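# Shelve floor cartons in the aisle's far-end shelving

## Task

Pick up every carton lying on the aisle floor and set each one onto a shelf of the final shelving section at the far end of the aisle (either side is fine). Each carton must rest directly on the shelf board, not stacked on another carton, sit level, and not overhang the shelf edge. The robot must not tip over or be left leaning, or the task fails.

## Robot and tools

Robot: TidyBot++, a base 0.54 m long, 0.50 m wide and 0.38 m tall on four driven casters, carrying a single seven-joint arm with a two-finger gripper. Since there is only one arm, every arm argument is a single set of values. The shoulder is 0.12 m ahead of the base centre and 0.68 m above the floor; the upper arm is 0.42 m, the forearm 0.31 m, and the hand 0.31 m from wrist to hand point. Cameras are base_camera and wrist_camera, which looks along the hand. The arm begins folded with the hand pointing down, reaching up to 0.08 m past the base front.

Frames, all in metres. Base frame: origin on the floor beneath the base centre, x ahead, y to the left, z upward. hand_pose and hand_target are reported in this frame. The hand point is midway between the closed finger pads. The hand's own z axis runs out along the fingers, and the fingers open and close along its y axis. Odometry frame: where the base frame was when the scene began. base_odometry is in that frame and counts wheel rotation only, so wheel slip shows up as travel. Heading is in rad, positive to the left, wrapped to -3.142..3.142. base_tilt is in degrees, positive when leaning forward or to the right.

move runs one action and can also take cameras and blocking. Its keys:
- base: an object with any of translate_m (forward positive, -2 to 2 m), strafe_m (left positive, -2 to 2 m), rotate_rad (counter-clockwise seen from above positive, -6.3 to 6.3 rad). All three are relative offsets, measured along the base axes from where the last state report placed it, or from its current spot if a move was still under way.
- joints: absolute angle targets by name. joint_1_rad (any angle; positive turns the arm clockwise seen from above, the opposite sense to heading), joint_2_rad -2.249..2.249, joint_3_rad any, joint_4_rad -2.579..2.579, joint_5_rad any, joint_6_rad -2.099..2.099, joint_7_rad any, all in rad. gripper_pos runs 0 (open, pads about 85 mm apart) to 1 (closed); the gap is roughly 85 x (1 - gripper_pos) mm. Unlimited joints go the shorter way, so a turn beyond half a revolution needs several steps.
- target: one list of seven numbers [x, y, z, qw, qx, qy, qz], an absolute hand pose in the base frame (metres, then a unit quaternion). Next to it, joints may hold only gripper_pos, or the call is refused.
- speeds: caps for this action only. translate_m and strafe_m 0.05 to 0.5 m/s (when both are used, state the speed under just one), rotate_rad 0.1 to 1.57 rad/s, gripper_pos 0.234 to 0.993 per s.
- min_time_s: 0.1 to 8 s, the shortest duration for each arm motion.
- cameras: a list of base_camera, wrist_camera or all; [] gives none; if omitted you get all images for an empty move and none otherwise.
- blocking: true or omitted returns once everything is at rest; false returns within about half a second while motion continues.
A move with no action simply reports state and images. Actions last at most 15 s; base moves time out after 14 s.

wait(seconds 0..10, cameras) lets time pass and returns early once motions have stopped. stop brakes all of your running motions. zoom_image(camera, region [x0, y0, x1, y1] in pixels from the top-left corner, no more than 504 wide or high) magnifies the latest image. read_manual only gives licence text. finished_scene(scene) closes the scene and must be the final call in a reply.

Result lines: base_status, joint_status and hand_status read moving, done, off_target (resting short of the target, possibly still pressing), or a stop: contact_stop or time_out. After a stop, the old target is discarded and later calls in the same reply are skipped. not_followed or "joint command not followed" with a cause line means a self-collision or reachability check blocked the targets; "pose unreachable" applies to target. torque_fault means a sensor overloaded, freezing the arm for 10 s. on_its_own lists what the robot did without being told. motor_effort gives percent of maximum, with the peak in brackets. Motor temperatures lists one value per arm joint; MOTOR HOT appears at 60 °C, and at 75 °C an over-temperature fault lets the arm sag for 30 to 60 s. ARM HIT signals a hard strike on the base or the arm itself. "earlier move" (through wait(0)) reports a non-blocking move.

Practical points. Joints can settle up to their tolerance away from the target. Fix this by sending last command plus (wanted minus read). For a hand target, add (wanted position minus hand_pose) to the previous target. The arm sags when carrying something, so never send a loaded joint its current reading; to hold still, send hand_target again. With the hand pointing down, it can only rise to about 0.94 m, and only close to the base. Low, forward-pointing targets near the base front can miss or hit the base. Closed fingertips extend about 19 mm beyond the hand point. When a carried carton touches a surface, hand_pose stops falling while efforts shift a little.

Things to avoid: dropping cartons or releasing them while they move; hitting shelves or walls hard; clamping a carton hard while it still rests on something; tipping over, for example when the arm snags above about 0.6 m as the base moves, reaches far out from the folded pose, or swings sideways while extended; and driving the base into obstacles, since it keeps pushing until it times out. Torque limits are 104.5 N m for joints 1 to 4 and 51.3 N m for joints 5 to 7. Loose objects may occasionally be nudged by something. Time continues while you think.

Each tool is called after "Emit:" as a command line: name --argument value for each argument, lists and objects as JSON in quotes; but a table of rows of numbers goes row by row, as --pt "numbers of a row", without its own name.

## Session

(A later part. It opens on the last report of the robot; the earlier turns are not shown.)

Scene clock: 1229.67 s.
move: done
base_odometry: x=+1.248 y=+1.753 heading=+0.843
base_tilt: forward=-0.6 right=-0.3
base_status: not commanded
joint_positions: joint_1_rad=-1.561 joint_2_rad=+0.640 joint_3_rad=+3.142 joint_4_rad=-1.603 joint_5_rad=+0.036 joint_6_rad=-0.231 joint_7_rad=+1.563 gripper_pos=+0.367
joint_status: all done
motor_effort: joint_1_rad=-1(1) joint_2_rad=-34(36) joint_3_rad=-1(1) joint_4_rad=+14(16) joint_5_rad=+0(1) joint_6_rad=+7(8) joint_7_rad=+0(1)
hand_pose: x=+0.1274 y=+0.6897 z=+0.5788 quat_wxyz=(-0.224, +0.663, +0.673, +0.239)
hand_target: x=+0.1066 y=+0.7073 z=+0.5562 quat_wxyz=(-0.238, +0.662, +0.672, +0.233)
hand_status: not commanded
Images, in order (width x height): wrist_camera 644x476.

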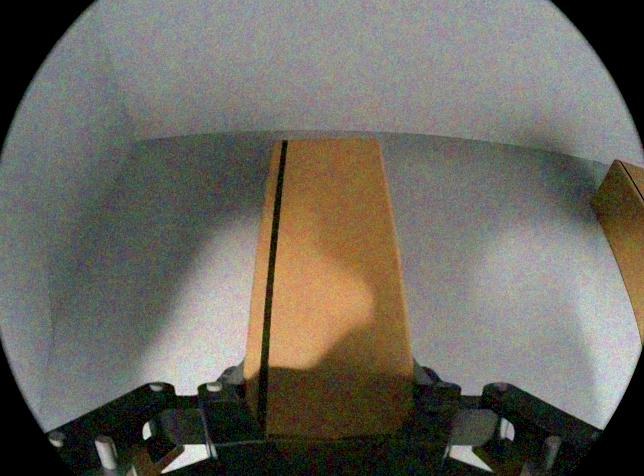

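Emit:
move --joints '{"joint_2_rad": 0.705, "joint_4_rad": -1.571, "joint_6_rad": -0.295}' --min_time_s 1 --cameras '["wrist_camera"]'

Scene clock: 1237.50 s.
move: done
base_odometry: x=+1.248 y=+1.753 heading=+0.843
base_tilt: forward=-0.6 right=-0.3
base_status: not commanded
joint_positions: joint_1_rad=-1.561 joint_2_rad=+0.641 joint_3_rad=+3.142 joint_4_rad=-1.597 joint_5_rad=+0.036 joint_6_rad=-0.247 joint_7_rad=+1.563 gripper_pos=+0.367
joint_status: all done
motor_effort: joint_1_rad=-1(1) joint_2_rad=-34(35) joint_3_rad=+0(1) joint_4_rad=+13(16) joint_5_rad=+0(1) joint_6_rad=+6(8) joint_7_rad=+0(1)
hand_pose: x=+0.1275 y=+0.6889 z=+0.5784 quat_wxyz=(-0.221, +0.665, +0.674, +0.236)
hand_target: x=+0.1070 y=+0.6801 z=+0.5365 quat_wxyz=(-0.201, +0.674, +0.683, +0.197)
hand_status: not commanded
Images, in order (width x height): wrist_camera 644x476.

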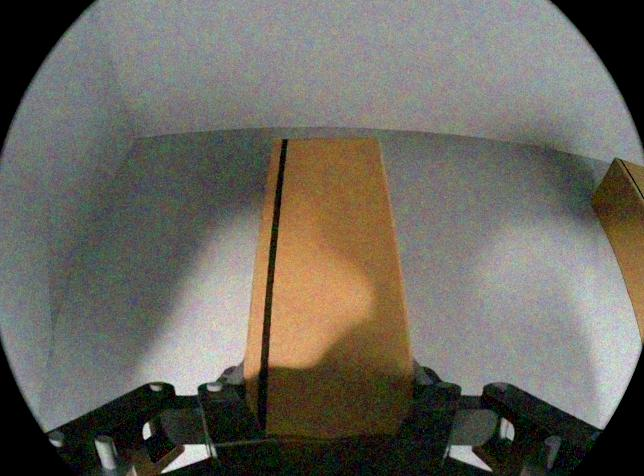

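Emit:
move --joints '{"gripper_pos": 0.15}' --speeds '{"gripper_pos": 0.234}' --cameras '[]'

Emit:
move --joints '{"gripper_pos": 0.0}' --speeds '{"gripper_pos": 0.3}' --cameras '["wrist_camera"]'

Emit:
move --joints '{"joint_2_rad": 0.525, "joint_4_rad": -1.695, "joint_6_rad": -0.30}' --min_time_s 2 --cameras '["wrist_camera"]'

Emit:
move --joints '{"joint_2_rad": 0.25, "joint_4_rad": -2.04, "joint_6_rad": -0.15}' --min_time_s 2.5 --cameras '["wrist_camera"]'

Scene clock: 1257.00 s.
move: done
base_odometry: x=+1.248 y=+1.753 heading=+0.843
base_tilt: forward=-0.7 right=-0.3
base_status: not commanded
joint_positions: joint_1_rad=-1.561 joint_2_rad=+0.649 joint_3_rad=+3.142 joint_4_rad=-1.597 joint_5_rad=+0.036 joint_6_rad=-0.250 joint_7_rad=+1.563 gripper_pos=+0.152
joint_status: all done
motor_effort: joint_1_rad=-1(2) joint_2_rad=-35(36) joint_3_rad=-1(1) joint_4_rad=+13(15) joint_5_rad=+0(1) joint_6_rad=+6(7) joint_7_rad=+0(1)
hand_pose: x=+0.1275 y=+0.6873 z=+0.5724 quat_wxyz=(-0.217, +0.666, +0.675, +0.232)
hand_target: x=+0.1070 y=+0.6801 z=+0.5365 quat_wxyz=(-0.201, +0.674, +0.683, +0.197)
hand_status: not commanded

Scene clock: 1258.10 s.
move: done
base_odometry: x=+1.248 y=+1.753 heading=+0.843
base_tilt: forward=-0.7 right=-0.4
base_status: not commanded
joint_positions: joint_1_rad=-1.561 joint_2_rad=+0.649 joint_3_rad=+3.142 joint_4_rad=-1.597 joint_5_rad=+0.036 joint_6_rad=-0.250 joint_7_rad=+1.563 gripper_pos=+0.000
joint_status: all done
motor_effort: joint_1_rad=+0(1) joint_2_rad=-35(35) joint_3_rad=-1(1) joint_4_rad=+14(15) joint_5_rad=+0(1) joint_6_rad=+6(7) joint_7_rad=+0(1)
hand_pose: x=+0.1275 y=+0.6873 z=+0.5724 quat_wxyz=(-0.217, +0.666, +0.675, +0.232)
hand_target: x=+0.1070 y=+0.6801 z=+0.5365 quat_wxyz=(-0.201, +0.674, +0.683, +0.197)
hand_status: not commanded
Images, in order (width x height): wrist_camera 644x476.

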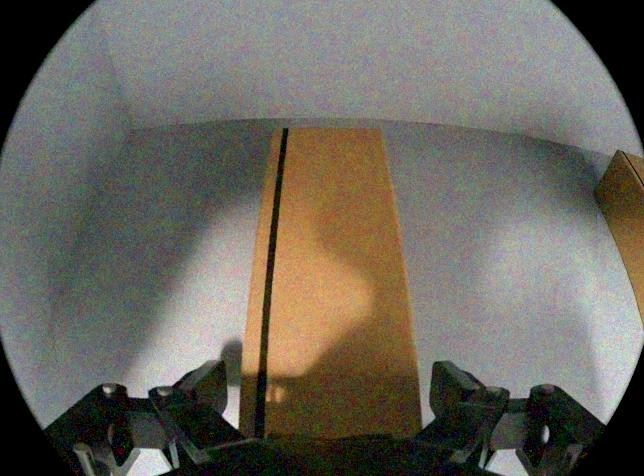

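Scene clock: 1260.40 s.
move: done
base_odometry: x=+1.248 y=+1.753 heading=+0.843
base_tilt: forward=-0.7 right=-0.3
base_status: not commanded
joint_positions: joint_1_rad=-1.561 joint_2_rad=+0.557 joint_3_rad=+3.142 joint_4_rad=-1.673 joint_5_rad=+0.036 joint_6_rad=-0.253 joint_7_rad=+1.563 gripper_pos=+0.000
joint_status: all done
motor_effort: joint_1_rad=-1(2) joint_2_rad=-32(36) joint_3_rad=-1(2) joint_4_rad=+14(15) joint_5_rad=-1(1) joint_6_rad=+6(8) joint_7_rad=+0(1)
hand_pose: x=+0.1273 y=+0.6612 z=+0.6002 quat_wxyz=(-0.221, +0.665, +0.674, +0.236)
hand_target: x=+0.1076 y=+0.6425 z=+0.6028 quat_wxyz=(-0.218, +0.668, +0.678, +0.214)
hand_status: not commanded
Images, in order (width x height): wrist_camera 644x476.

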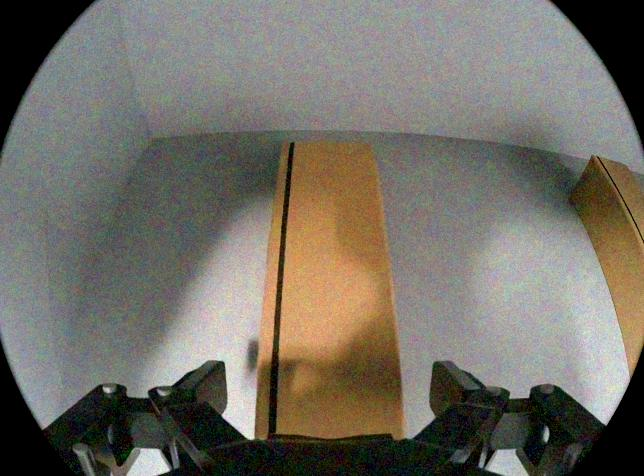

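Scene clock: 1263.20 s.
move: done
base_odometry: x=+1.248 y=+1.753 heading=+0.843
base_tilt: forward=-0.7 right=-0.3
base_status: not commanded
joint_positions: joint_1_rad=-1.561 joint_2_rad=+0.279 joint_3_rad=+3.142 joint_4_rad=-2.020 joint_5_rad=+0.036 joint_6_rad=-0.191 joint_7_rad=+1.563 gripper_pos=+0.000
joint_status: all done
motor_effort: joint_1_rad=-1(2) joint_2_rad=-24(34) joint_3_rad=+0(1) joint_4_rad=+14(16) joint_5_rad=-1(1) joint_6_rad=+6(8) joint_7_rad=+0(1)
hand_pose: x=+0.1254 y=+0.5390 z=+0.6295 quat_wxyz=(-0.220, +0.665, +0.675, +0.233)
hand_target: x=+0.1091 y=+0.5414 z=+0.6446 quat_wxyz=(-0.245, +0.659, +0.669, +0.241)
hand_status: not commanded
Images, in order (width x height): wrist_camera 644x476.

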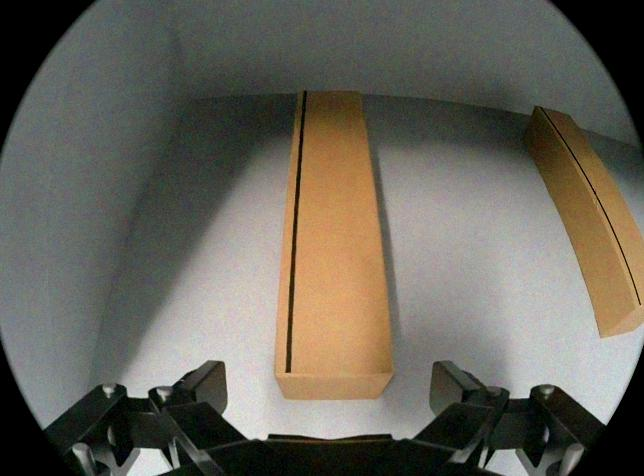

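Emit:
move --joints '{"joint_2_rad": -0.03, "joint_4_rad": -2.1, "joint_6_rad": -0.60}' --min_time_s 2.5 --cameras '["wrist_camera"]'

Scene clock: 1270.80 s.
move: done
base_odometry: x=+1.248 y=+1.753 heading=+0.843
base_tilt: forward=-0.7 right=-0.3
base_status: not commanded
joint_positions: joint_1_rad=-1.561 joint_2_rad=-0.005 joint_3_rad=+3.142 joint_4_rad=-2.078 joint_5_rad=+0.036 joint_6_rad=-0.553 joint_7_rad=+1.563 gripper_pos=+0.000
joint_status: all done
motor_effort: joint_1_rad=-1(1) joint_2_rad=-16(25) joint_3_rad=-1(1) joint_4_rad=+15(16) joint_5_rad=+0(1) joint_6_rad=+5(7) joint_7_rad=+0(1)
hand_pose: x=+0.1280 y=+0.4268 z=+0.6804 quat_wxyz=(-0.171, +0.681, +0.686, +0.189)
hand_target: x=+0.1113 y=+0.4047 z=+0.6746 quat_wxyz=(-0.167, +0.682, +0.693, +0.164)
hand_status: not commanded
Images, in order (width x height): wrist_camera 644x476.

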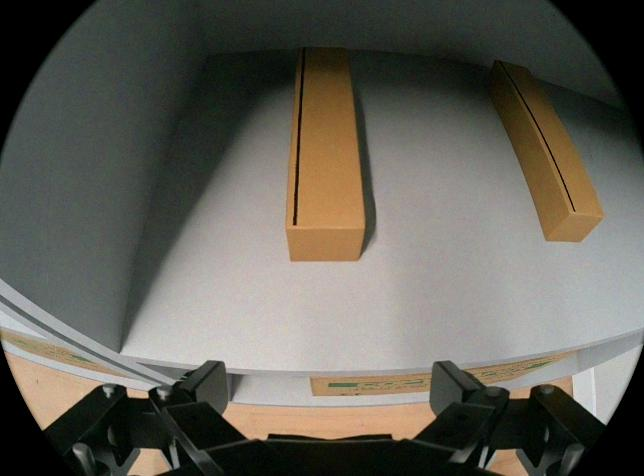

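Emit:
finished_scene --scene 1

The scene is finished: the task was done.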